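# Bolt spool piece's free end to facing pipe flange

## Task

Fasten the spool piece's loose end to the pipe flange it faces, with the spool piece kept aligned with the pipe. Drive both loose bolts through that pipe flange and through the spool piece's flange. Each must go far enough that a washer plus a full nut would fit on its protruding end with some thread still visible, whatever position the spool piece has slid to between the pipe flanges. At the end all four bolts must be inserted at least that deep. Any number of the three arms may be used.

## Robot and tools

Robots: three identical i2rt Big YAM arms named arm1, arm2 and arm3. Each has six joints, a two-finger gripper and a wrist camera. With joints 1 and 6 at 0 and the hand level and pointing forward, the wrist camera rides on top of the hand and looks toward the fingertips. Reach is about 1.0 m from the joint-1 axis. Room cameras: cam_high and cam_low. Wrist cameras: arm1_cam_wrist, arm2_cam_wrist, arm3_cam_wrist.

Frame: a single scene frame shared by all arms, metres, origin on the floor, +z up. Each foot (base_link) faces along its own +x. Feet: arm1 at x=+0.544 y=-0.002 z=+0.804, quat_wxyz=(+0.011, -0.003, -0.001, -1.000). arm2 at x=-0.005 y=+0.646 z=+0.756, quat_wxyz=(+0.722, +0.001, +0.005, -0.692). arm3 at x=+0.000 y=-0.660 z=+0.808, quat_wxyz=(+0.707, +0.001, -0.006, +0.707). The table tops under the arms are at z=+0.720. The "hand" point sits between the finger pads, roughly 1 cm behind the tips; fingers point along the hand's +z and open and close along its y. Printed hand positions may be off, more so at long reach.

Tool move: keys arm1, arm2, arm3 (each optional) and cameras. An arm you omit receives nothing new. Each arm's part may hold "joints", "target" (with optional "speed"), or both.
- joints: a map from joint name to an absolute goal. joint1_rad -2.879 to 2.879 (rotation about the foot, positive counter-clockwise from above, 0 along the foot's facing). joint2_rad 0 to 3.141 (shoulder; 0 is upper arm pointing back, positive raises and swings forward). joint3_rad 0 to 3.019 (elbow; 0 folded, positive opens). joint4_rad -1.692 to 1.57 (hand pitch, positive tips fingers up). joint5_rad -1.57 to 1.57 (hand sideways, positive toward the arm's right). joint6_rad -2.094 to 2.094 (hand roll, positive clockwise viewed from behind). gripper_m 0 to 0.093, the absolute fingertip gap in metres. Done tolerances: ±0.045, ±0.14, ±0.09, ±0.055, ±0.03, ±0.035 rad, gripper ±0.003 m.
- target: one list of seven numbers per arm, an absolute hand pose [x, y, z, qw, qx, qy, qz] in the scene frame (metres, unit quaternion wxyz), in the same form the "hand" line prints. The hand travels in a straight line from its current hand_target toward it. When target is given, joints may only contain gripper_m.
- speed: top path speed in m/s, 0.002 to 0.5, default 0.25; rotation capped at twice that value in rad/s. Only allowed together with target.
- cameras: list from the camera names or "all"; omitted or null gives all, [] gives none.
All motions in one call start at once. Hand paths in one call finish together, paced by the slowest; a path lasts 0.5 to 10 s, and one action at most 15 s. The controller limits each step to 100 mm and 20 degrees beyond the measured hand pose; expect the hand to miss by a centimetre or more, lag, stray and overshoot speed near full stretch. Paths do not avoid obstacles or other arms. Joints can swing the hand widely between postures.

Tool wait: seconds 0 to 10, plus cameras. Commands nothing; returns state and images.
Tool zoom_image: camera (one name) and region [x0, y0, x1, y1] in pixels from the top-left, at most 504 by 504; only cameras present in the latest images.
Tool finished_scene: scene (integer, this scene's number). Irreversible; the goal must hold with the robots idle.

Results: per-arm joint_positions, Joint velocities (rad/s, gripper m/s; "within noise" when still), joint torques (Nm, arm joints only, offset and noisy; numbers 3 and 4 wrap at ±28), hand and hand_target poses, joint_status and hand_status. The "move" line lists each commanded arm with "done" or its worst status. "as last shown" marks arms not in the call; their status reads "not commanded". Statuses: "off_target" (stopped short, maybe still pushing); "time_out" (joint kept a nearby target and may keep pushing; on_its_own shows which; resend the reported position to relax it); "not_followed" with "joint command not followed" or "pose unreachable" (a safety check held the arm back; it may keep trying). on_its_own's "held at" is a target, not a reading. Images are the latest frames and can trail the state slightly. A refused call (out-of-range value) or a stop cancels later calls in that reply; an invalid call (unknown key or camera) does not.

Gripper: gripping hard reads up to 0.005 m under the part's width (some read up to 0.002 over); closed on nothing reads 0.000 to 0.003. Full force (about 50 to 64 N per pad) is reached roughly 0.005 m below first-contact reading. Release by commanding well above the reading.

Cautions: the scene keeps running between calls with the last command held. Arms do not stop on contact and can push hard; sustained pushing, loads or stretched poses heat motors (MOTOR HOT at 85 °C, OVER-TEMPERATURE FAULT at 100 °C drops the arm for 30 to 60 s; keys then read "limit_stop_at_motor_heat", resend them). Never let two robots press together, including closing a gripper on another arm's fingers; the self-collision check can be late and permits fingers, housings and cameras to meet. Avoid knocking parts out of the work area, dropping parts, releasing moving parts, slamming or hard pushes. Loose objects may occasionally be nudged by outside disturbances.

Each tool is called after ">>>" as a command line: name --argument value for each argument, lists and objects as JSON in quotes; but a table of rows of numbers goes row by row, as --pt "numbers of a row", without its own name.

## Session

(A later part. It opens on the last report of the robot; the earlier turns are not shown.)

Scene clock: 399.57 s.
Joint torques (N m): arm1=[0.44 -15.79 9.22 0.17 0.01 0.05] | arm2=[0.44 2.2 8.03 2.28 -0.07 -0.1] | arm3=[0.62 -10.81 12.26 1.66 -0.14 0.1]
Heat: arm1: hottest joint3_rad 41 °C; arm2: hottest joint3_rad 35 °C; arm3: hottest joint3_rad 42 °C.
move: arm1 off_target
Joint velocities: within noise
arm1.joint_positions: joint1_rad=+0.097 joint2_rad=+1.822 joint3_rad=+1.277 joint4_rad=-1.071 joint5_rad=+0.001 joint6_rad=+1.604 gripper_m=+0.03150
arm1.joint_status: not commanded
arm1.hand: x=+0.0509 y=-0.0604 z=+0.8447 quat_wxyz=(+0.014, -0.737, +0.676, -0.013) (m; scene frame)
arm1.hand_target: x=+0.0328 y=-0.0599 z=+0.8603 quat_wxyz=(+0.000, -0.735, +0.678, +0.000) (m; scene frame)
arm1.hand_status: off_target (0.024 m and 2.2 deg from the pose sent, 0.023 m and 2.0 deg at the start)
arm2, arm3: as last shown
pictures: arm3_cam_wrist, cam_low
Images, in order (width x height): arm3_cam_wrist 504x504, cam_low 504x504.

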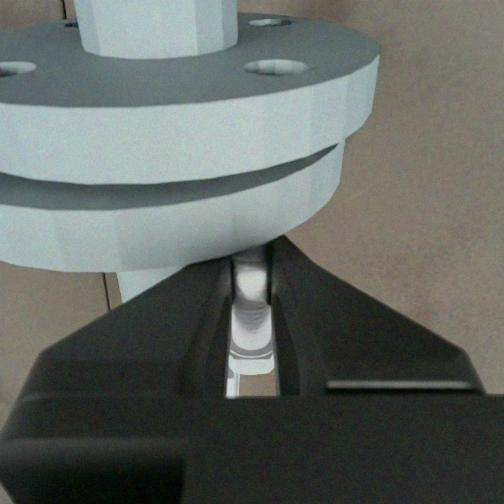

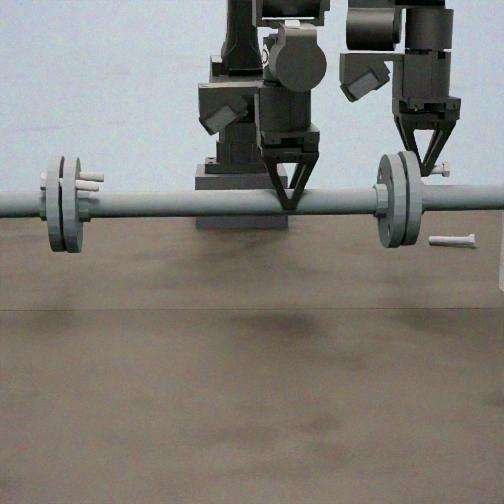

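>>> move --arm1 '{"joints":{"joint3_rad":1.33,"joint4_rad":-1.03}}' --cameras '["arm3_cam_wrist"]'

Scene clock: 405.03 s.
Joint torques (N m): arm1=[0.5 -15.74 9.8 1.09 0.02 -0.01] | arm2=[0.44 2.26 8.05 2.3 -0.07 -0.1] | arm3=[0.62 -10.7 12.25 1.7 -0.15 0.1]
Heat: arm1: hottest joint3_rad 41 °C; arm2: hottest joint3_rad 35 °C; arm3: hottest joint3_rad 42 °C.
move: arm1 done
Joint velocities: within noise
arm1.joint_positions: joint1_rad=+0.097 joint2_rad=+1.822 joint3_rad=+1.277 joint4_rad=-1.042 joint5_rad=+0.001 joint6_rad=+1.608 gripper_m=+0.03150
arm1.joint_status: all done
arm1.hand: x=+0.0440 y=-0.0612 z=+0.8443 quat_wxyz=(+0.004, -0.736, +0.677, -0.004) (m; scene frame)
arm1.hand_target: x=+0.0176 y=-0.0617 z=+0.8633 quat_wxyz=(-0.022, -0.735, +0.678, +0.019) (m; scene frame)
arm1.hand_status: not commanded
arm2, arm3: as last shown
pictures: arm3_cam_wrist
Images, in order (width x height): arm3_cam_wrist 504x504.

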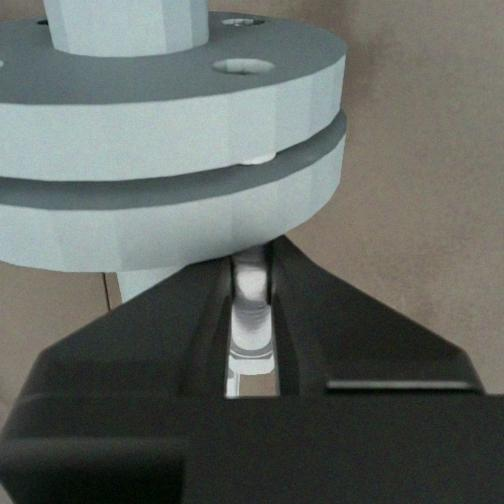

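>>> move --arm1 '{"joints":{"joint3_rad":1.345,"joint4_rad":-1.068}}' --cameras '["arm3_cam_wrist"]'

>>> move --arm1 '{"joints":{"joint3_rad":1.355,"joint4_rad":-1.072}}' --cameras '["arm3_cam_wrist"]'

>>> move --arm1 '{"joints":{"joint3_rad":1.365,"joint4_rad":-1.074}}' --cameras '["arm3_cam_wrist","cam_low"]'

>>> zoom_image --camera "cam_low" --region '[374, 130, 484, 250]'

Scene clock: 410.53 s.
Joint torques (N m): arm1=[0.5 -15.91 10 0.23 0.02 -0.02] | arm2=[0.44 2.26 8.05 2.3 -0.07 -0.1] | arm3=[0.67 -10.81 12.25 1.72 -0.15 0.1]
Heat: arm1: hottest joint3_rad 41 °C; arm2: hottest joint3_rad 35 °C; arm3: hottest joint3_rad 42 °C.
move: arm1 done
Joint velocities: within noise
arm1.joint_positions: joint1_rad=+0.097 joint2_rad=+1.824 joint3_rad=+1.289 joint4_rad=-1.062 joint5_rad=+0.001 joint6_rad=+1.610 gripper_m=+0.03150
arm1.joint_status: all done
arm1.hand: x=+0.0433 y=-0.0613 z=+0.8477 quat_wxyz=(+0.007, -0.735, +0.678, -0.006) (m; scene frame)
arm1.hand_target: x=+0.0206 y=-0.0614 z=+0.8681 quat_wxyz=(-0.013, -0.735, +0.678, +0.011) (m; scene frame)
arm1.hand_status: not commanded
arm2, arm3: as last shown
pictures: arm3_cam_wrist
Images, in order (width x height): arm3_cam_wrist 504x504.

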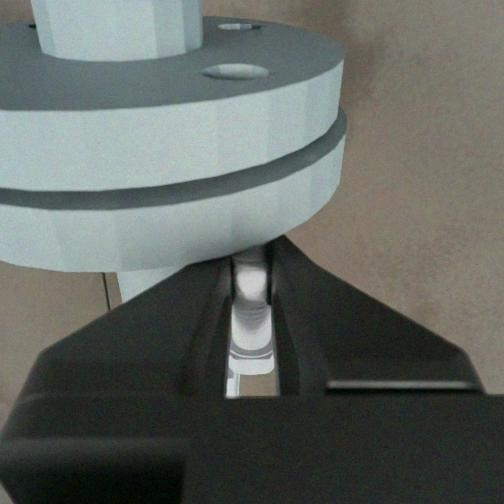

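Scene clock: 411.10 s.
Joint torques (N m): arm1=[0.38 -16.03 10.19 0.32 0.03 -0.05] | arm2=[0.38 2.26 8.03 2.3 -0.06 -0.1] | arm3=[0.73 -10.81 12.25 1.66 -0.15 0.09]
Heat: arm1: hottest joint3_rad 42 °C; arm2: hottest joint3_rad 35 °C; arm3: hottest joint3_rad 42 °C.
move: arm1 done
Joint velocities: within noise
arm1.joint_positions: joint1_rad=+0.097 joint2_rad=+1.825 joint3_rad=+1.297 joint4_rad=-1.068 joint5_rad=+0.001 joint6_rad=+1.613 gripper_m=+0.03150
arm1.joint_status: all done
arm1.hand: x=+0.0416 y=-0.0615 z=+0.8497 quat_wxyz=(+0.006, -0.734, +0.679, -0.006) (m; scene frame)
arm1.hand_target: x=+0.0174 y=-0.0617 z=+0.8716 quat_wxyz=(-0.015, -0.735, +0.678, +0.013) (m; scene frame)
arm1.hand_status: not commanded
arm2, arm3: as last shown
pictures: arm3_cam_wrist
Images, in order (width x height): arm3_cam_wrist 504x504.

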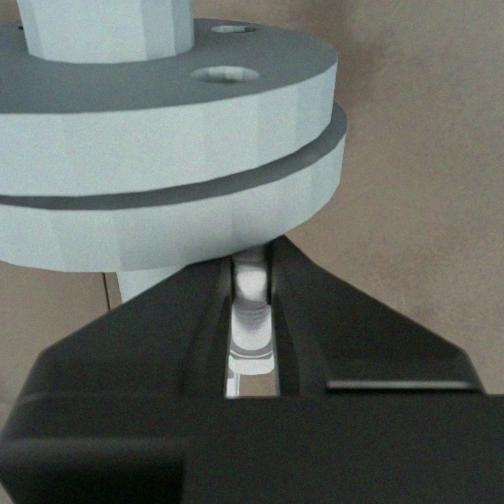

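Scene clock: 411.73 s.
Joint torques (N m): arm1=[0.5 -16.26 10.39 0.4 0.04 -0.11] | arm2=[0.44 2.26 8.03 2.3 -0.06 -0.09] | arm3=[0.67 -10.99 12.25 1.72 -0.15 0.09]
Heat: arm1: hottest joint3_rad 42 °C; arm2: hottest joint3_rad 35 °C; arm3: hottest joint3_rad 42 °C.
move: arm1 done
Joint velocities: within noise
arm1.joint_positions: joint1_rad=+0.097 joint2_rad=+1.826 joint3_rad=+1.305 joint4_rad=-1.071 joint5_rad=+0.001 joint6_rad=+1.618 gripper_m=+0.03150
arm1.joint_status: all done
arm1.hand: x=+0.0391 y=-0.0618 z=+0.8518 quat_wxyz=(+0.005, -0.732, +0.681, -0.005) (m; scene frame)
arm1.hand_target: x=+0.0139 y=-0.0621 z=+0.8751 quat_wxyz=(-0.018, -0.735, +0.678, +0.016) (m; scene frame)
arm1.hand_status: not commanded
arm2, arm3: as last shown
pictures: arm3_cam_wrist, cam_low
Images, in order (width x height): arm3_cam_wrist 504x504, cam_low 504x504.

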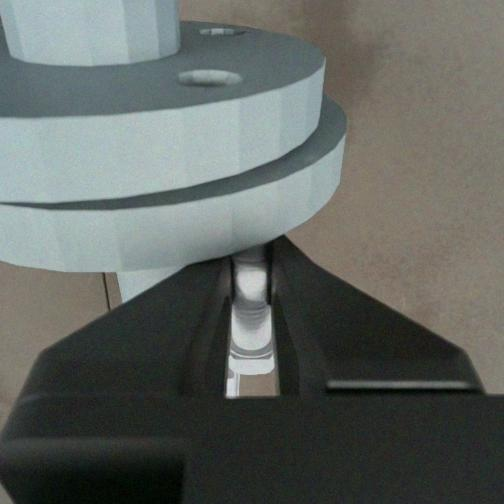

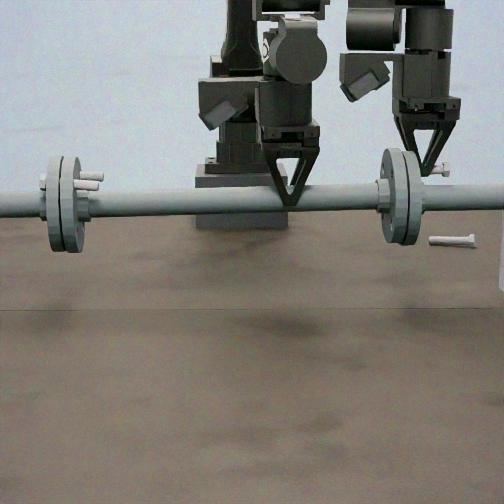

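Scaled by 4.200 from the camera's 504x504 image, which has a finer 720x720 frame.

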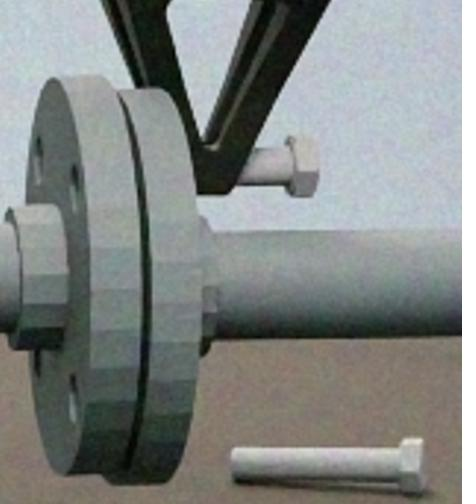

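>>> move --arm1 '{"joints":{"joint3_rad":1.330,"joint4_rad":-1.11}}' --cameras '["arm3_cam_wrist"]'

>>> move --arm1 '{"joints":{"joint3_rad":1.305,"joint4_rad":-1.11}}' --cameras '["arm3_cam_wrist","cam_low"]'

>>> zoom_image --camera "cam_low" --region '[374, 130, 484, 250]'

Scene clock: 415.73 s.
Joint torques (N m): arm1=[0.5 -16.03 7.94 0.02 0.08 -0.04] | arm2=[0.44 2.26 8.05 2.3 -0.06 -0.1] | arm3=[0.79 -10.75 12.3 1.69 -0.14 0.1]
Heat: arm1: hottest joint3_rad 42 °C; arm2: hottest joint3_rad 35 °C; arm3: hottest joint3_rad 42 °C.
move: arm1 done
Joint velocities: within noise
arm1.joint_positions: joint1_rad=+0.097 joint2_rad=+1.826 joint3_rad=+1.305 joint4_rad=-1.100 joint5_rad=-0.001 joint6_rad=+1.612 gripper_m=+0.03150
arm1.joint_status: all done
arm1.hand: x=+0.0463 y=-0.0612 z=+0.8519 quat_wxyz=(+0.016, -0.734, +0.679, -0.015) (m; scene frame)
arm1.hand_target: x=+0.0371 y=-0.0595 z=+0.8629 quat_wxyz=(+0.009, -0.735, +0.678, -0.008) (m; scene frame)
arm1.hand_status: not commanded
arm2.joint_positions: joint1_rad=-0.314 joint2_rad=+0.536 joint3_rad=+1.343 joint4_rad=-1.211 joint5_rad=-0.221 joint6_rad=-0.105 gripper_m=+0.09396
arm2.joint_status: not commanded
arm2.hand: x=-0.0250 y=+0.4220 z=+1.3171 quat_wxyz=(-0.380, -0.595, -0.585, +0.400) (m; scene frame)
arm2.hand_target: x=-0.0240 y=+0.4252 z=+1.3289 quat_wxyz=(-0.386, -0.588, -0.581, +0.410) (m; scene frame)
arm2.hand_status: not commanded
arm3.joint_positions: joint1_rad=-0.239 joint2_rad=+1.610 joint3_rad=+1.086 joint4_rad=-1.017 joint5_rad=-0.024 joint6_rad=-0.310 gripper_m=+0.01078
arm3.joint_status: not commanded
arm3.hand: x=+0.1004 y=-0.2298 z=+0.8818 quat_wxyz=(-0.013, +0.732, -0.681, -0.018) (m; scene frame)
arm3.hand_target: x=+0.1075 y=-0.1971 z=+0.8973 quat_wxyz=(-0.045, +0.726, -0.685, -0.037) (m; scene frame)
arm3.hand_status: not commanded
pictures: arm3_cam_wrist
Images, in order (width x height): arm3_cam_wrist 504x504.

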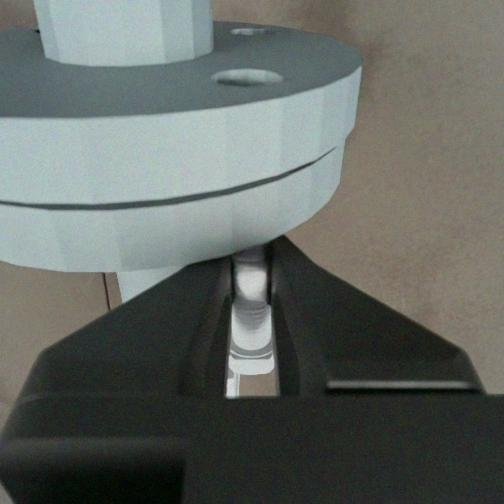

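Scene clock: 416.47 s.
Joint torques (N m): arm1=[0.38 -16.03 6.78 0.06 0.07 0.03] | arm2=[0.5 2.26 8.05 2.3 -0.06 -0.1] | arm3=[0.56 -10.81 12.29 1.73 -0.15 0.09]
Heat: arm1: hottest joint3_rad 42 °C; arm2: hottest joint3_rad 35 °C; arm3: hottest joint3_rad 42 °C.
move: arm1 done
Joint velocities: within noise
arm1.joint_positions: joint1_rad=+0.097 joint2_rad=+1.826 joint3_rad=+1.295 joint4_rad=-1.100 joint5_rad=-0.001 joint6_rad=+1.607 gripper_m=+0.03150
arm1.joint_status: all done
arm1.hand: x=+0.0503 y=-0.0608 z=+0.8489 quat_wxyz=(+0.019, -0.736, +0.677, -0.018) (m; scene frame)
arm1.hand_target: x=+0.0477 y=-0.0583 z=+0.8547 quat_wxyz=(+0.018, -0.735, +0.678, -0.016) (m; scene frame)
arm1.hand_status: not commanded
arm2, arm3: as last shown
pictures: arm3_cam_wrist, cam_low
Images, in order (width x height): arm3_cam_wrist 504x504, cam_low 504x504.

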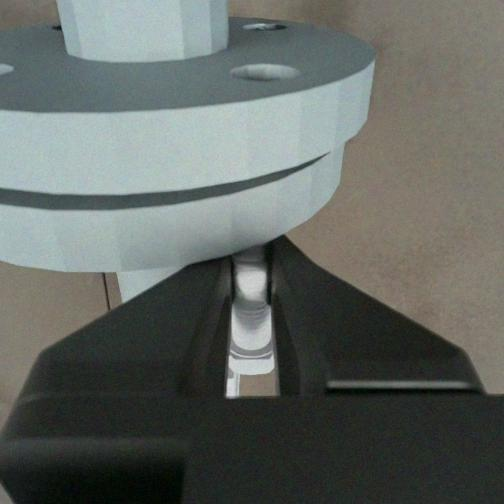

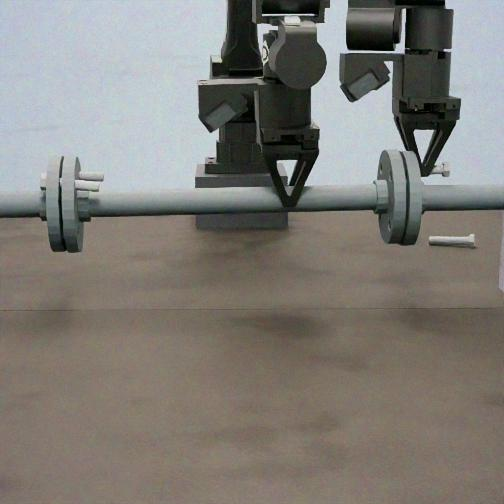

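Scaled by 4.200 from the camera's 504x504 image, which has a finer 720x720 frame.

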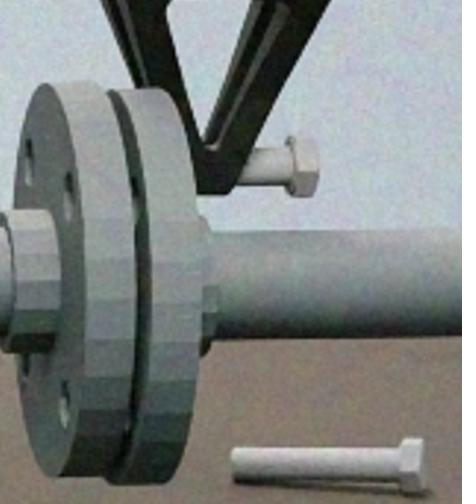

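>>> move --arm1 '{"joints":{"joint3_rad":1.301,"joint4_rad":-1.070}}' --cameras '["arm3_cam_wrist"]'

>>> move --arm1 '{"joints":{"joint3_rad":1.296,"joint4_rad":-1.066}}' --cameras '["arm3_cam_wrist","cam_low"]'

>>> zoom_image --camera "cam_low" --region '[374, 130, 484, 250]'

>>> move --arm3 '{"target":[0.108,-0.191,0.890,-0.045,0.727,-0.686,-0.037],"speed":0.05}' --cameras '["arm3_cam_wrist"]'

Scene clock: 421.77 s.
Joint torques (N m): arm1=[0.5 -16.03 6.87 0.81 0.07 0.03] | arm2=[0.38 2.26 8.03 2.3 -0.07 -0.1] | arm3=[0.62 -10.75 12.26 1.69 -0.14 0.09]
Heat: arm1: hottest joint3_rad 42 °C; arm2: hottest joint3_rad 35 °C; arm3: hottest joint3_rad 42 °C.
move: arm1 done
Joint velocities: within noise
arm1.joint_positions: joint1_rad=+0.097 joint2_rad=+1.826 joint3_rad=+1.291 joint4_rad=-1.078 joint5_rad=-0.001 joint6_rad=+1.607 gripper_m=+0.03150
arm1.joint_status: all done
arm1.hand: x=+0.0468 y=-0.0612 z=+0.8472 quat_wxyz=(+0.013, -0.736, +0.677, -0.012) (m; scene frame)
arm1.hand_target: x=+0.0397 y=-0.0592 z=+0.8531 quat_wxyz=(+0.005, -0.735, +0.678, -0.004) (m; scene frame)
arm1.hand_status: not commanded
arm2, arm3: as last shown
pictures: arm3_cam_wrist
Images, in order (width x height): arm3_cam_wrist 504x504.

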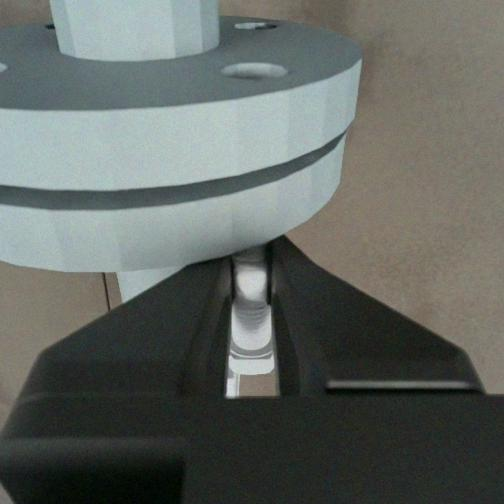

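Scene clock: 422.27 s.
Joint torques (N m): arm1=[0.5 -15.97 6.8 0.8 0.06 0.02] | arm2=[0.44 2.26 8.03 2.29 -0.06 -0.1] | arm3=[0.56 -10.93 12.23 1.7 -0.15 0.09]
Heat: arm1: hottest joint3_rad 42 °C; arm2: hottest joint3_rad 35 °C; arm3: hottest joint3_rad 42 °C.
move: arm1 done
Joint velocities: within noise
arm1.joint_positions: joint1_rad=+0.097 joint2_rad=+1.826 joint3_rad=+1.287 joint4_rad=-1.073 joint5_rad=+0.000 joint6_rad=+1.607 gripper_m=+0.03150
arm1.joint_status: all done
arm1.hand: x=+0.0474 y=-0.0610 z=+0.8458 quat_wxyz=(+0.012, -0.736, +0.677, -0.012) (m; scene frame)
arm1.hand_target: x=+0.0409 y=-0.0591 z=+0.8514 quat_wxyz=(+0.005, -0.735, +0.678, -0.004) (m; scene frame)
arm1.hand_status: not commanded
arm2, arm3: as last shown
pictures: arm3_cam_wrist, cam_low
Images, in order (width x height): arm3_cam_wrist 504x504, cam_low 504x504.

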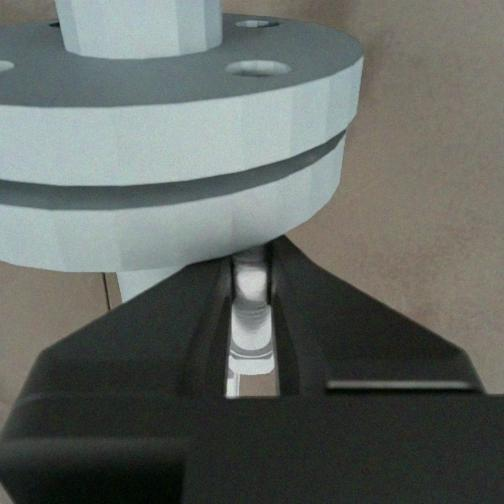

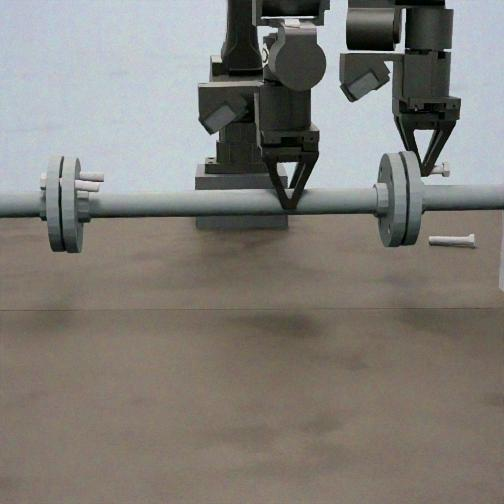

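Scaled by 4.200 from the camera's 504x504 image, which has a finer 720x720 frame.

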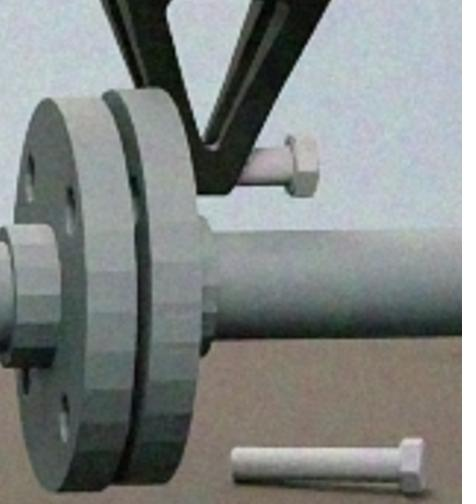

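Scene clock: 423.23 s.
Joint torques (N m): arm1=[0.5 -16.09 6.75 0.8 0.05 0.02] | arm2=[0.44 2.2 8.05 2.3 -0.07 -0.1] | arm3=[1.03 -9.76 12.45 2.14 -0.14 0.11]
Heat: arm1: hottest joint3_rad 42 °C; arm2: hottest joint3_rad 35 °C; arm3: hottest joint3_rad 42 °C.
move: arm3 off_target
Joint velocities: within noise
arm1, arm2: as last shown
arm3.joint_positions: joint1_rad=-0.239 joint2_rad=+1.611 joint3_rad=+1.086 joint4_rad=-1.017 joint5_rad=-0.024 joint6_rad=-0.310 gripper_m=+0.01078
arm3.joint_status: not commanded
arm3.hand: x=+0.1003 y=-0.2299 z=+0.8813 quat_wxyz=(-0.012, +0.732, -0.681, -0.018) (m; scene frame)
arm3.hand_target: x=+0.1073 y=-0.1935 z=+0.8917 quat_wxyz=(-0.045, +0.726, -0.685, -0.037) (m; scene frame)
arm3.hand_status: off_target (0.041 m and 4.4 deg from the pose sent, 0.040 m and 4.3 deg at the start)
pictures: arm3_cam_wrist
Images, in order (width x height): arm3_cam_wrist 504x504.

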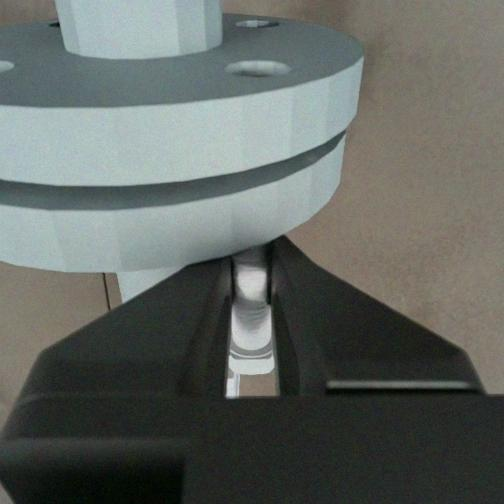

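>>> move --arm3 '{"target":[0.104,-0.232,0.884,-0.045,0.727,-0.686,-0.037],"speed":0.05}' --cameras '[]'

>>> move --arm3 '{"joints":{"gripper_m":0.02}}' --cameras '["cam_low"]'

>>> zoom_image --camera "cam_low" --region '[374, 130, 484, 250]'

>>> move --arm3 '{"target":[0.104,-0.245,0.886,-0.045,0.727,-0.686,-0.037],"speed":0.05}' --cameras '["cam_low","arm3_cam_wrist"]'

>>> zoom_image --camera "cam_low" --region '[374, 130, 484, 250]'

Scene clock: 433.23 s.
Joint torques (N m): arm1=[0.44 -16.15 6.79 0.8 0.06 0.02] | arm2=[0.44 2.26 8.05 2.3 -0.07 -0.1] | arm3=[-0.21 -12.92 6.89 1.25 -0.11 -0.02]
Heat: arm1: hottest joint3_rad 42 °C; arm2: hottest joint3_rad 35 °C; arm3: hottest joint3_rad 42 °C.
move: arm3 done
Joint velocities: within noise
arm1, arm2: as last shown
arm3.joint_positions: joint1_rad=-0.239 joint2_rad=+1.576 joint3_rad=+1.035 joint4_rad=-0.949 joint5_rad=-0.025 joint6_rad=-0.310 gripper_m=+0.01078
arm3.joint_status: not commanded
arm3.hand: x=+0.0992 y=-0.2334 z=+0.8792 quat_wxyz=(-0.035, +0.732, -0.680, -0.031) (m; scene frame)
arm3.hand_target: x=+0.1039 y=-0.2320 z=+0.8841 quat_wxyz=(-0.045, +0.726, -0.685, -0.037) (m; scene frame)
arm3.hand_status: done (0.007 m and 1.6 deg from the pose sent, 0.005 m and 4.4 deg at the start)
pictures: none
No camera images: "cameras" was empty.

Scene clock: 433.73 s.
Joint torques (N m): arm1=[0.38 -15.91 6.76 0.81 0.06 0.03] | arm2=[0.38 2.26 8.05 2.3 -0.07 -0.1] | arm3=[-0.03 -12.98 7.16 1.24 -0.11 -0.01]
Heat: arm1: hottest joint3_rad 42 °C; arm2: hottest joint3_rad 35 °C; arm3: hottest joint3_rad 42 °C.
move: arm3 done
Joint velocities: within noise
arm1, arm2: as last shown
arm3.joint_positions: joint1_rad=-0.239 joint2_rad=+1.576 joint3_rad=+1.032 joint4_rad=-0.949 joint5_rad=-0.025 joint6_rad=-0.310 gripper_m=+0.01986
arm3.joint_status: all done
arm3.hand: x=+0.0990 y=-0.2345 z=+0.8783 quat_wxyz=(-0.033, +0.732, -0.680, -0.031) (m; scene frame)
arm3.hand_target: x=+0.1039 y=-0.2320 z=+0.8841 quat_wxyz=(-0.045, +0.726, -0.685, -0.037) (m; scene frame)
arm3.hand_status: not commanded
pictures: cam_low
Images, in order (width x height): cam_low 504x504.

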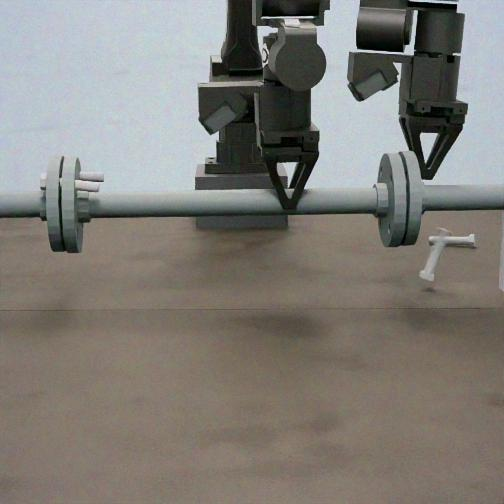

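Scaled by 4.200 from the camera's 504x504 image, which has a finer 720x720 frame.

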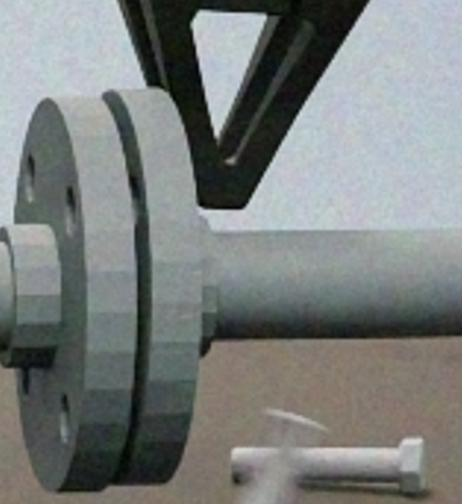

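Scene clock: 434.73 s.
Joint torques (N m): arm1=[0.5 -16.09 6.78 0.8 0.06 0.03] | arm2=[0.44 2.2 8.05 2.3 -0.06 -0.1] | arm3=[-0.15 -12.51 7.06 1.16 -0.14 -0.09]
Heat: arm1: hottest joint3_rad 41 °C; arm2: hottest joint3_rad 35 °C; arm3: hottest joint3_rad 42 °C.
move: arm3 done
Joint velocities: within noise
arm1, arm2: as last shown
arm3.joint_positions: joint1_rad=-0.245 joint2_rad=+1.544 joint3_rad=+1.000 joint4_rad=-0.949 joint5_rad=-0.025 joint6_rad=-0.310 gripper_m=+0.01993
arm3.joint_status: not commanded
arm3.hand: x=+0.0986 y=-0.2470 z=+0.8802 quat_wxyz=(-0.034, +0.730, -0.682, -0.030) (m; scene frame)
arm3.hand_target: x=+0.1040 y=-0.2451 z=+0.8860 quat_wxyz=(-0.045, +0.726, -0.685, -0.037) (m; scene frame)
arm3.hand_status: done (0.008 m and 1.6 deg from the pose sent, 0.014 m and 1.7 deg at the start)
pictures: arm3_cam_wrist, cam_low
Images, in order (width x height): arm3_cam_wrist 504x504, cam_low 504x504.

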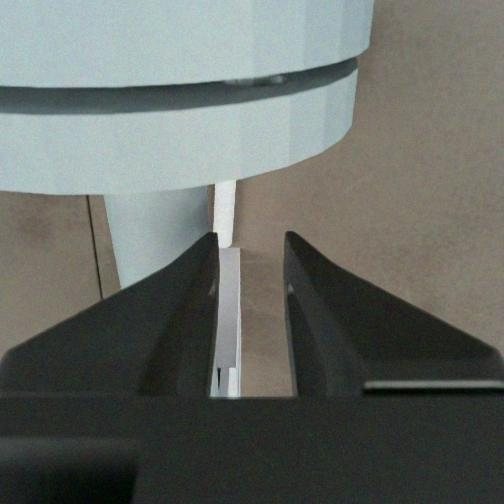

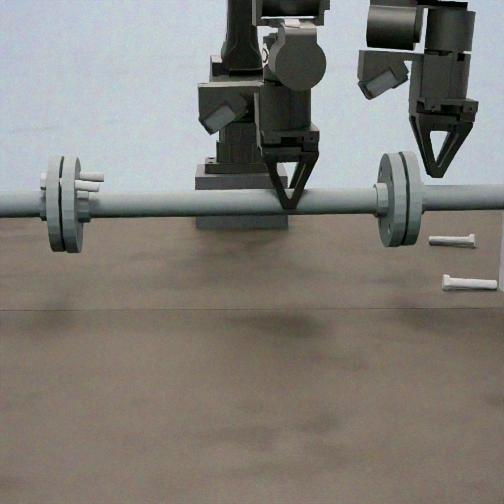

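Scaled by 4.200 from the camera's 504x504 image, which has a finer 720x720 frame.

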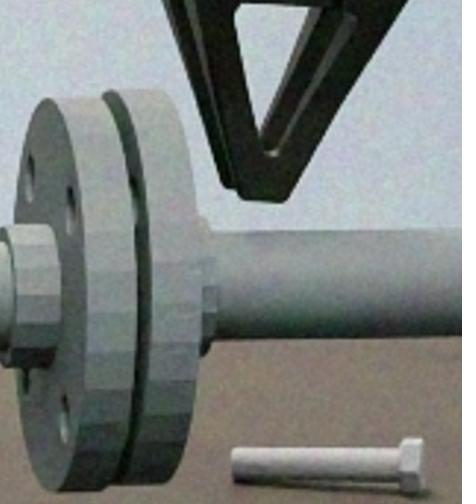

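>>> move --arm3 '{"target":[0.22,-0.36,0.95,0,0.6156,-0.788,0]}' --cameras '["cam_low","cam_high"]'

>>> zoom_image --camera "cam_high" --region '[310, 150, 450, 270]'

Scene clock: 439.30 s.
Joint torques (N m): arm1=[0.5 -16.03 6.78 0.77 0.05 0.03] | arm2=[0.44 2.32 8.06 2.29 -0.06 -0.1] | arm3=[0.32 -10.11 11.03 0.14 -0.02 -0.18]
Heat: arm1: hottest joint3_rad 41 °C; arm2: hottest joint3_rad 35 °C; arm3: hottest joint3_rad 42 °C.
move: arm3 off_target
Joint velocities: within noise
arm1: as last shown
arm2.joint_positions: joint1_rad=-0.314 joint2_rad=+0.536 joint3_rad=+1.343 joint4_rad=-1.211 joint5_rad=-0.221 joint6_rad=-0.105 gripper_m=+0.09396
arm2.joint_status: not commanded
arm2.hand: x=-0.0250 y=+0.4220 z=+1.3171 quat_wxyz=(-0.380, -0.595, -0.585, +0.400) (m; scene frame)
arm2.hand_target: x=-0.0240 y=+0.4252 z=+1.3289 quat_wxyz=(-0.386, -0.588, -0.581, +0.410) (m; scene frame)
arm2.hand_status: not commanded
arm3.joint_positions: joint1_rad=-0.626 joint2_rad=+1.393 joint3_rad=+0.986 joint4_rad=-1.219 joint5_rad=-0.002 joint6_rad=-0.375 gripper_m=+0.01993
arm3.joint_status: not commanded
arm3.hand: x=+0.2092 y=-0.3706 z=+0.9303 quat_wxyz=(+0.021, +0.613, -0.790, +0.005) (m; scene frame)
arm3.hand_target: x=+0.2195 y=-0.3606 z=+0.9500 quat_wxyz=(+0.000, +0.616, -0.788, +0.000) (m; scene frame)
arm3.hand_status: off_target (0.025 m and 2.6 deg from the pose sent, 0.180 m and 18.6 deg at the start)
pictures: cam_high, cam_low
Images, in order (width x height): cam_high 504x504, cam_low 504x504.

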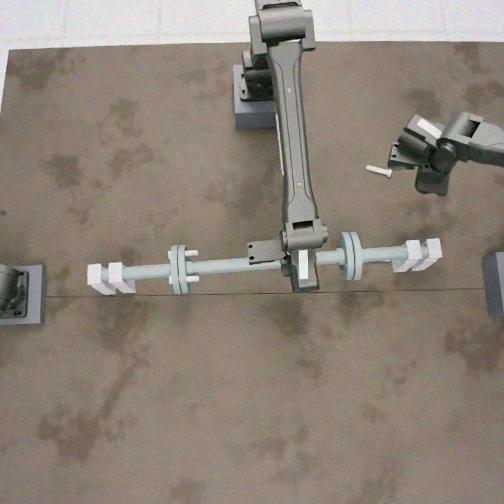

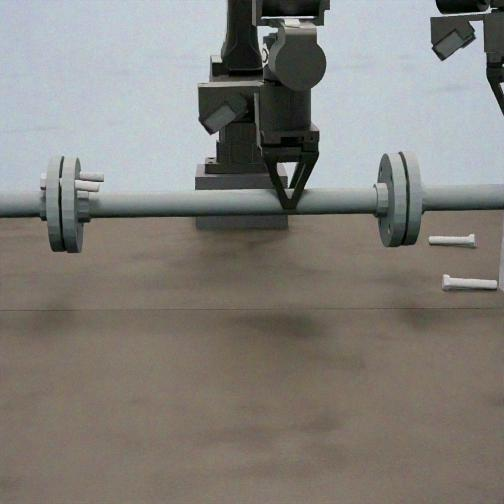

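Scaled by 3.600 from the camera's 504x504 image, which has a finer 720x720 frame.

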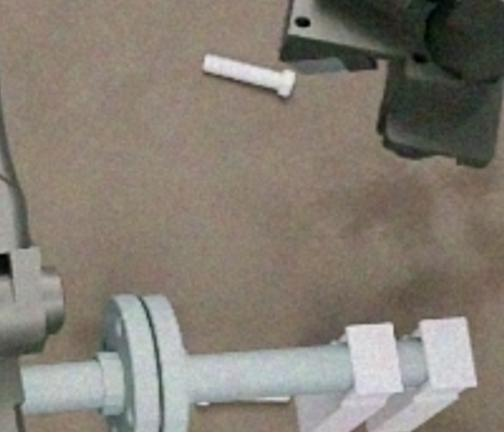

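>>> move --arm3 "{\"target\":[0.325,-0.325,0.85,0,0.6156,-0.788,0],\"speed\":0.3}}" --cameras '["arm3_cam_wrist","cam_low"]'

>>> move --arm3 '{"target":[0.325,-0.325,0.85,0,0.6156,-0.788,0],"speed":0.3}' --cameras '["arm3_cam_wrist","cam_low"]'


Scene clock: 446.27 s.
Joint torques (N m): arm1=[0.5 -16.09 6.79 0.8 0.05 0.02] | arm2=[0.38 2.26 8.05 2.29 -0.07 -0.09] | arm3=[0.32 -13.1 10.04 0.94 -0.13 -0.16]
Heat: arm1: hottest joint3_rad 41 °C; arm2: hottest joint3_rad 36 °C; arm3: hottest joint3_rad 42 °C.
move: arm3 off_target
Joint velocities: within noise
arm1, arm2: as last shown
arm3.joint_positions: joint1_rad=-0.763 joint2_rad=+1.729 joint3_rad=+1.107 joint4_rad=-1.013 joint5_rad=+0.002 joint6_rad=-0.512 gripper_m=+0.01993
arm3.joint_status: not commanded
arm3.hand: x=+0.3065 y=-0.3404 z=+0.8388 quat_wxyz=(+0.026, +0.613, -0.789, +0.004) (m; scene frame)
arm3.hand_target: x=+0.3244 y=-0.3257 z=+0.8508 quat_wxyz=(+0.000, +0.616, -0.788, +0.000) (m; scene frame)
arm3.hand_status: off_target (0.027 m and 3.0 deg from the pose sent, 0.148 m and 2.6 deg at the start)
pictures: arm3_cam_wrist, cam_low
Images, in order (width x height): arm3_cam_wrist 504x504, cam_low 504x504.

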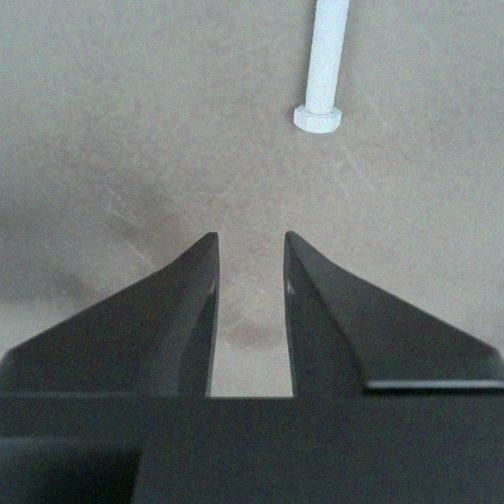

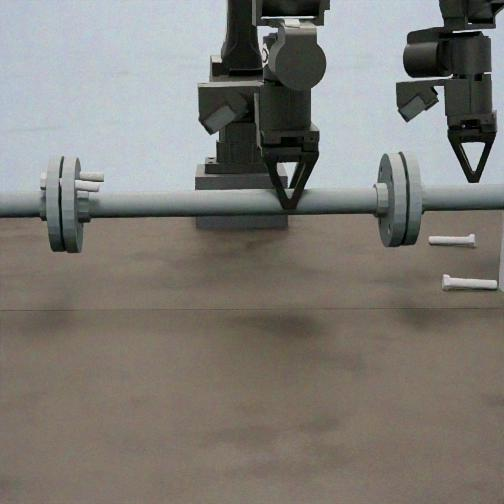

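>>> move --arm3 '{"target":[0.362,-0.320,0.80,0,0.566,-0.824,0],"speed":0.3}' --cameras '["arm3_cam_wrist"]'

>>> move --arm3 '{"joints":{"gripper_m":0.05}}' --cameras '["arm3_cam_wrist","cam_high"]'

Scene clock: 454.67 s.
Joint torques (N m): arm1=[0.5 -16.15 6.79 0.76 0.05 0.02] | arm2=[0.44 2.26 8.02 2.32 -0.07 -0.1] | arm3=[0.44 -15.38 9.33 0.94 -0.13 -0.03]
Heat: arm1: hottest joint3_rad 41 °C; arm2: hottest joint3_rad 36 °C; arm3: hottest joint3_rad 43 °C.
move: arm3 off_target
Joint velocities: within noise
arm1, arm2: as last shown
arm3.joint_positions: joint1_rad=-0.810 joint2_rad=+1.875 joint3_rad=+1.160 joint4_rad=-0.921 joint5_rad=+0.002 joint6_rad=-0.459 gripper_m=+0.01993
arm3.joint_status: not commanded
arm3.hand: x=+0.3431 y=-0.3346 z=+0.7890 quat_wxyz=(+0.026, +0.573, -0.819, +0.004) (m; scene frame)
arm3.hand_target: x=+0.3614 y=-0.3205 z=+0.8007 quat_wxyz=(+0.000, +0.566, -0.824, +0.000) (m; scene frame)
arm3.hand_status: off_target (0.026 m and 3.2 deg from the pose sent, 0.071 m and 7.4 deg at the start)
pictures: arm3_cam_wrist
Images, in order (width x height): arm3_cam_wrist 504x504.

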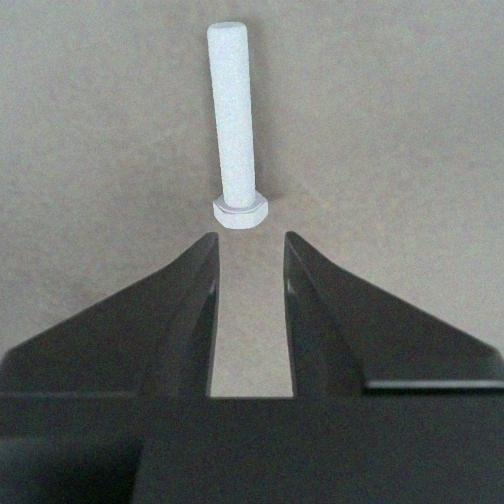

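Scene clock: 455.30 s.
Joint torques (N m): arm1=[0.56 -15.97 6.78 0.81 0.05 0.02] | arm2=[0.5 2.26 8.05 2.29 -0.06 -0.09] | arm3=[0.32 -15.03 9.35 0.94 -0.13 0.03]
Heat: arm1: hottest joint3_rad 41 °C; arm2: hottest joint3_rad 36 °C; arm3: hottest joint3_rad 43 °C.
move: arm3 done
Joint velocities: within noise
arm1.joint_positions: joint1_rad=+0.097 joint2_rad=+1.826 joint3_rad=+1.287 joint4_rad=-1.073 joint5_rad=+0.000 joint6_rad=+1.607 gripper_m=+0.03150
arm1.joint_status: not commanded
arm1.hand: x=+0.0474 y=-0.0610 z=+0.8458 quat_wxyz=(+0.012, -0.736, +0.677, -0.012) (m; scene frame)
arm1.hand_target: x=+0.0409 y=-0.0591 z=+0.8514 quat_wxyz=(+0.005, -0.735, +0.678, -0.004) (m; scene frame)
arm1.hand_status: not commanded
arm2: as last shown
arm3.joint_positions: joint1_rad=-0.810 joint2_rad=+1.875 joint3_rad=+1.160 joint4_rad=-0.921 joint5_rad=+0.002 joint6_rad=-0.459 gripper_m=+0.04983
arm3.joint_status: all done
arm3.hand: x=+0.3431 y=-0.3346 z=+0.7890 quat_wxyz=(+0.026, +0.573, -0.819, +0.004) (m; scene frame)
arm3.hand_target: x=+0.3614 y=-0.3205 z=+0.8007 quat_wxyz=(+0.000, +0.566, -0.824, +0.000) (m; scene frame)
arm3.hand_status: not commanded
pictures: arm3_cam_wrist, cam_high
Images, in order (width x height): arm3_cam_wrist 504x504, cam_high 504x504.

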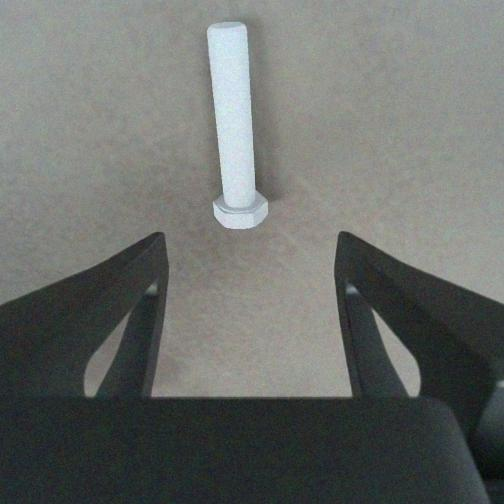

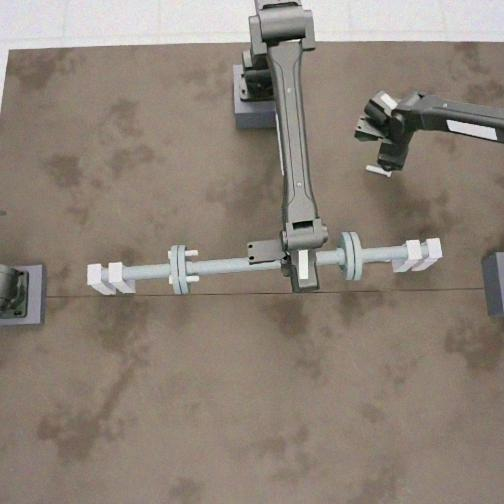

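>>> move --arm3 '{"target":[0.357,-0.316,0.770,0,0.5845,-0.8114,0],"speed":0.2}' --cameras '["arm3_cam_wrist"]'

>>> move --arm3 '{"target":[0.357,-0.316,0.750,0,0.5845,-0.8114,0],"speed":0.2}' --cameras '["arm3_cam_wrist","cam_low"]'

Scene clock: 459.83 s.
Joint torques (N m): arm1=[0.44 -16.03 6.79 0.79 0.06 0.01] | arm2=[0.44 2.2 8.03 2.3 -0.07 -0.1] | arm3=[1.26 -15.21 7.72 1.02 -0.12 -0.19]
Heat: arm1: hottest joint3_rad 41 °C; arm2: hottest joint3_rad 36 °C; arm3: hottest joint3_rad 42 °C.
move: arm3 off_target
Joint velocities: within noise
arm1, arm2: as last shown
arm3.joint_positions: joint1_rad=-0.810 joint2_rad=+1.922 joint3_rad=+1.160 joint4_rad=-0.850 joint5_rad=+0.002 joint6_rad=-0.469 gripper_m=+0.04991
arm3.joint_status: not commanded
arm3.hand: x=+0.3501 y=-0.3279 z=+0.7666 quat_wxyz=(+0.015, +0.577, -0.817, +0.002) (m; scene frame)
arm3.hand_target: x=+0.3568 y=-0.3161 z=+0.7703 quat_wxyz=(+0.000, +0.584, -0.811, +0.000) (m; scene frame)
arm3.hand_status: off_target (0.014 m and 2.0 deg from the pose sent, 0.030 m and 3.4 deg at the start)
pictures: arm3_cam_wrist
Images, in order (width x height): arm3_cam_wrist 504x504.

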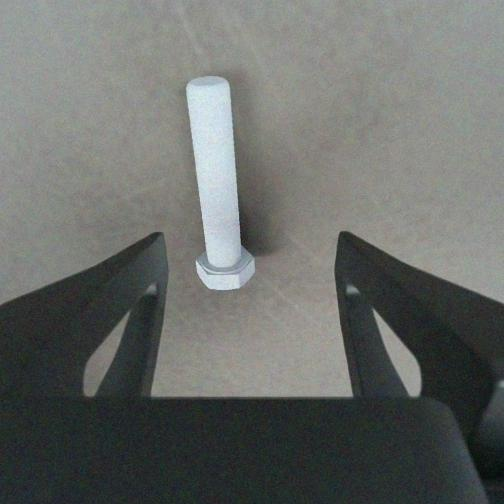

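Scene clock: 460.83 s.
Joint torques (N m): arm1=[0.5 -16.03 6.79 0.8 0.06 0.02] | arm2=[0.44 2.26 8.06 2.29 -0.06 -0.1] | arm3=[1.08 -15.38 6.48 1.01 -0.14 -0.17]
Heat: arm1: hottest joint3_rad 41 °C; arm2: hottest joint3_rad 36 °C; arm3: hottest joint3_rad 42 °C.
move: arm3 done
Joint velocities: within noise
arm1, arm2: as last shown
arm3.joint_positions: joint1_rad=-0.810 joint2_rad=+1.957 joint3_rad=+1.160 joint4_rad=-0.804 joint5_rad=+0.002 joint6_rad=-0.469 gripper_m=+0.04991
arm3.joint_status: not commanded
arm3.hand: x=+0.3538 y=-0.3244 z=+0.7501 quat_wxyz=(+0.009, +0.577, -0.817, +0.002) (m; scene frame)
arm3.hand_target: x=+0.3570 y=-0.3159 z=+0.7502 quat_wxyz=(+0.000, +0.585, -0.811, +0.000) (m; scene frame)
arm3.hand_status: done (0.009 m and 1.5 deg from the pose sent, 0.022 m and 2.0 deg at the start)
pictures: arm3_cam_wrist, cam_low
Images, in order (width x height): arm3_cam_wrist 504x504, cam_low 504x504.

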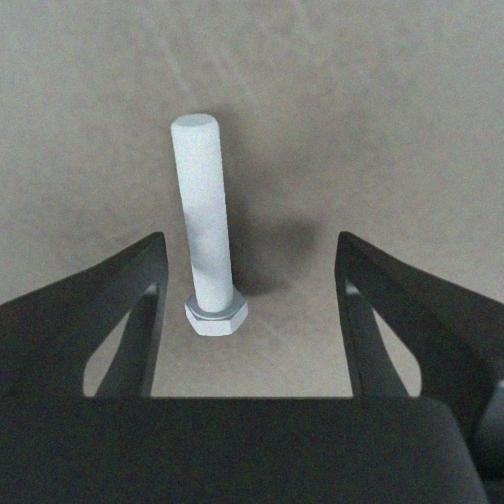

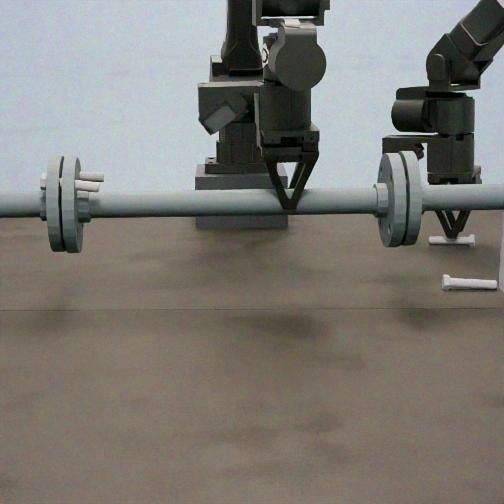

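>>> move --arm3 '{"target":[0.345,-0.325,0.745,0,0.629,-0.777,0],"speed":0.2}' --cameras '["arm3_cam_wrist"]'

>>> move --arm3 '{"target":[0.345,-0.325,0.735,0,0.629,-0.777,0],"speed":0.2}' --cameras '["arm3_cam_wrist"]'

Scene clock: 467.60 s.
Joint torques (N m): arm1=[0.38 -16.15 6.79 0.81 0.05 0.02] | arm2=[0.44 2.2 8.05 2.29 -0.06 -0.1] | arm3=[1.55 -16.26 5.35 1.05 -0.13 -0.18]
Heat: arm1: hottest joint3_rad 40 °C; arm2: hottest joint3_rad 36 °C; arm3: hottest joint3_rad 41 °C.
move: arm3 done
Joint velocities: within noise
arm1, arm2: as last shown
arm3.joint_positions: joint1_rad=-0.810 joint2_rad=+1.957 joint3_rad=+1.123 joint4_rad=-0.771 joint5_rad=+0.002 joint6_rad=-0.577 gripper_m=+0.04991
arm3.joint_status: not commanded
arm3.hand: x=+0.3454 y=-0.3323 z=+0.7402 quat_wxyz=(+0.012, +0.620, -0.784, +0.001) (m; scene frame)
arm3.hand_target: x=+0.3450 y=-0.3249 z=+0.7451 quat_wxyz=(+0.000, +0.629, -0.777, +0.000) (m; scene frame)
arm3.hand_status: done (0.009 m and 1.9 deg from the pose sent, 0.010 m and 7.6 deg at the start)
pictures: arm3_cam_wrist
Images, in order (width x height): arm3_cam_wrist 504x504.

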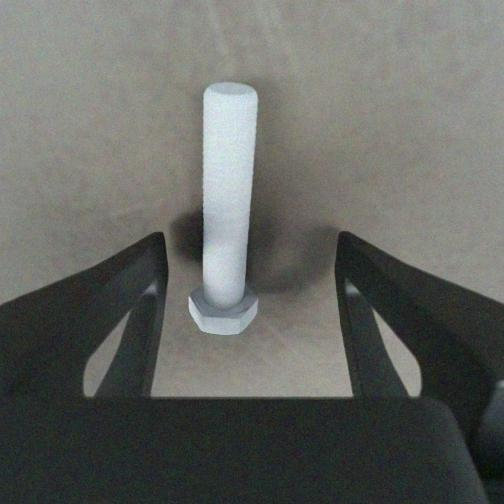

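Scene clock: 468.57 s.
Joint torques (N m): arm1=[0.38 -16.03 6.79 0.79 0.06 0.03] | arm2=[0.44 2.26 8.05 2.3 -0.07 -0.1] | arm3=[1.49 -14.74 5.15 1.01 -0.13 -0.18]
Heat: arm1: hottest joint3_rad 40 °C; arm2: hottest joint3_rad 36 °C; arm3: hottest joint3_rad 41 °C.
move: arm3 done
Joint velocities: within noise
arm1, arm2: as last shown
arm3.joint_positions: joint1_rad=-0.810 joint2_rad=+1.957 joint3_rad=+1.123 joint4_rad=-0.749 joint5_rad=+0.002 joint6_rad=-0.578 gripper_m=+0.04991
arm3.joint_status: not commanded
arm3.hand: x=+0.3494 y=-0.3285 z=+0.7401 quat_wxyz=(+0.000, +0.621, -0.784, +0.000) (m; scene frame)
arm3.hand_target: x=+0.3450 y=-0.3250 z=+0.7352 quat_wxyz=(+0.000, +0.629, -0.777, +0.000) (m; scene frame)
arm3.hand_status: done (0.008 m and 1.3 deg from the pose sent, 0.009 m and 1.9 deg at the start)
pictures: arm3_cam_wrist
Images, in order (width x height): arm3_cam_wrist 504x504.

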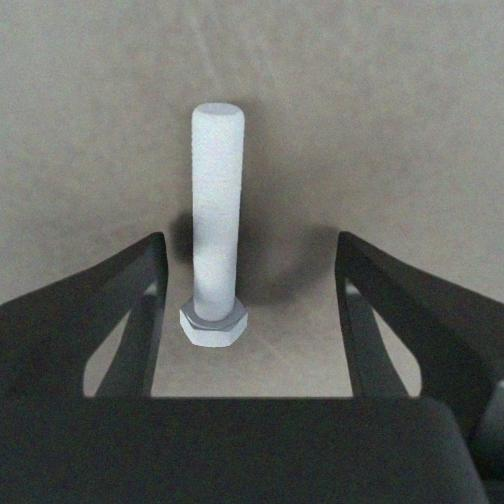

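>>> move --arm3 '{"target":[0.334,-0.334,0.728,0,0.629,-0.777,0],"speed":0.2}' --cameras '["arm3_cam_wrist"]'

>>> move --arm3 '{"joints":{"gripper_m":0.018}}' --cameras '["arm3_cam_wrist","cam_low"]'

>>> zoom_image --camera "cam_low" --region '[400, 190, 504, 300]'

Scene clock: 474.07 s.
Joint torques (N m): arm1=[0.38 -16.03 6.82 0.81 0.06 0.02] | arm2=[0.44 2.26 8.06 2.29 -0.07 -0.1] | arm3=[1.67 -14.68 4.1 0.9 -0.16 -0.14]
Heat: arm1: hottest joint3_rad 40 °C; arm2: hottest joint3_rad 36 °C; arm3: hottest joint3_rad 40 °C.
move: arm3 off_target
Joint velocities: within noise
arm1: as last shown
arm2.joint_positions: joint1_rad=-0.314 joint2_rad=+0.536 joint3_rad=+1.343 joint4_rad=-1.211 joint5_rad=-0.221 joint6_rad=-0.105 gripper_m=+0.09396
arm2.joint_status: not commanded
arm2.hand: x=-0.0250 y=+0.4220 z=+1.3171 quat_wxyz=(-0.380, -0.595, -0.585, +0.400) (m; scene frame)
arm2.hand_target: x=-0.0240 y=+0.4252 z=+1.3289 quat_wxyz=(-0.386, -0.588, -0.581, +0.410) (m; scene frame)
arm2.hand_status: not commanded
arm3.joint_positions: joint1_rad=-0.809 joint2_rad=+1.949 joint3_rad=+1.087 joint4_rad=-0.707 joint5_rad=+0.003 joint6_rad=-0.578 gripper_m=+0.04991
arm3.joint_status: not commanded
arm3.hand: x=+0.3441 y=-0.3330 z=+0.7348 quat_wxyz=(-0.007, +0.621, -0.784, +0.000) (m; scene frame)
arm3.hand_target: x=+0.3341 y=-0.3341 z=+0.7281 quat_wxyz=(+0.000, +0.629, -0.777, +0.000) (m; scene frame)
arm3.hand_status: off_target (0.012 m and 1.4 deg from the pose sent, 0.020 m and 1.3 deg at the start)
pictures: arm3_cam_wrist
Images, in order (width x height): arm3_cam_wrist 504x504.

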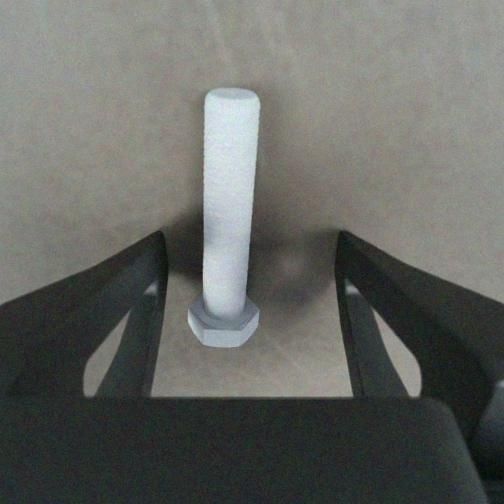

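Scene clock: 474.70 s.
Joint torques (N m): arm1=[0.38 -16.03 6.75 0.81 0.05 0.03] | arm2=[0.38 2.2 8.06 2.3 -0.07 -0.1] | arm3=[1.49 -14.51 4.33 0.94 -0.16 -0.14]
Heat: arm1: hottest joint3_rad 40 °C; arm2: hottest joint3_rad 36 °C; arm3: hottest joint3_rad 40 °C.
move: arm3 done
Joint velocities: within noise
arm1, arm2: as last shown
arm3.joint_positions: joint1_rad=-0.808 joint2_rad=+1.947 joint3_rad=+1.084 joint4_rad=-0.707 joint5_rad=+0.003 joint6_rad=-0.578 gripper_m=+0.01820
arm3.joint_status: all done
arm3.hand: x=+0.3425 y=-0.3335 z=+0.7348 quat_wxyz=(-0.006, +0.622, -0.783, +0.000) (m; scene frame)
arm3.hand_target: x=+0.3341 y=-0.3342 z=+0.7282 quat_wxyz=(+0.000, +0.629, -0.777, +0.000) (m; scene frame)
arm3.hand_status: not commanded
pictures: arm3_cam_wrist, cam_low
Images, in order (width x height): arm3_cam_wrist 504x504, cam_low 504x504.

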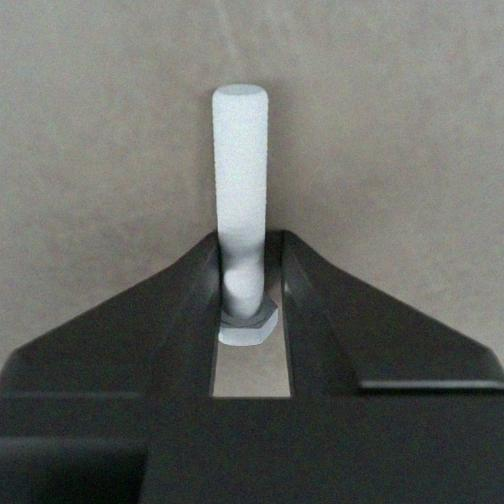

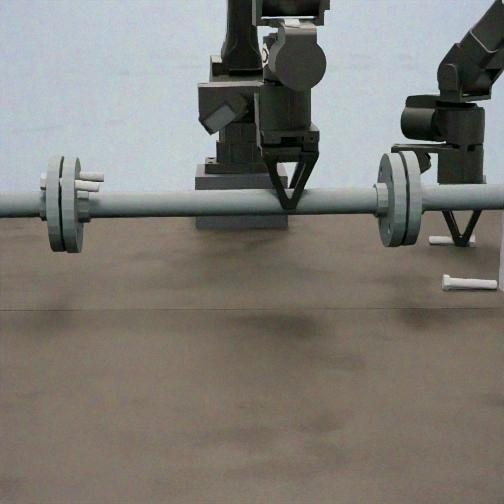

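Scaled by 4.582 from the camera's 504x504 image, which has a finer 720x720 frame.

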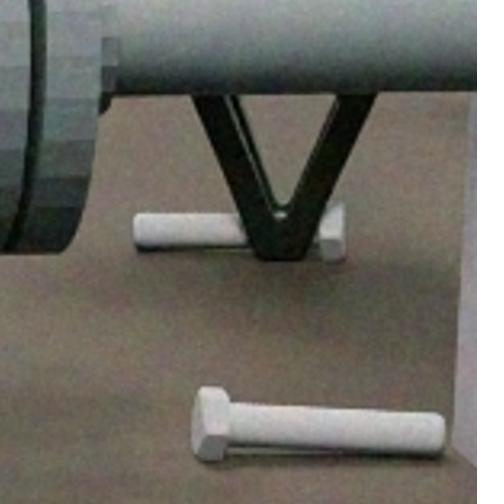

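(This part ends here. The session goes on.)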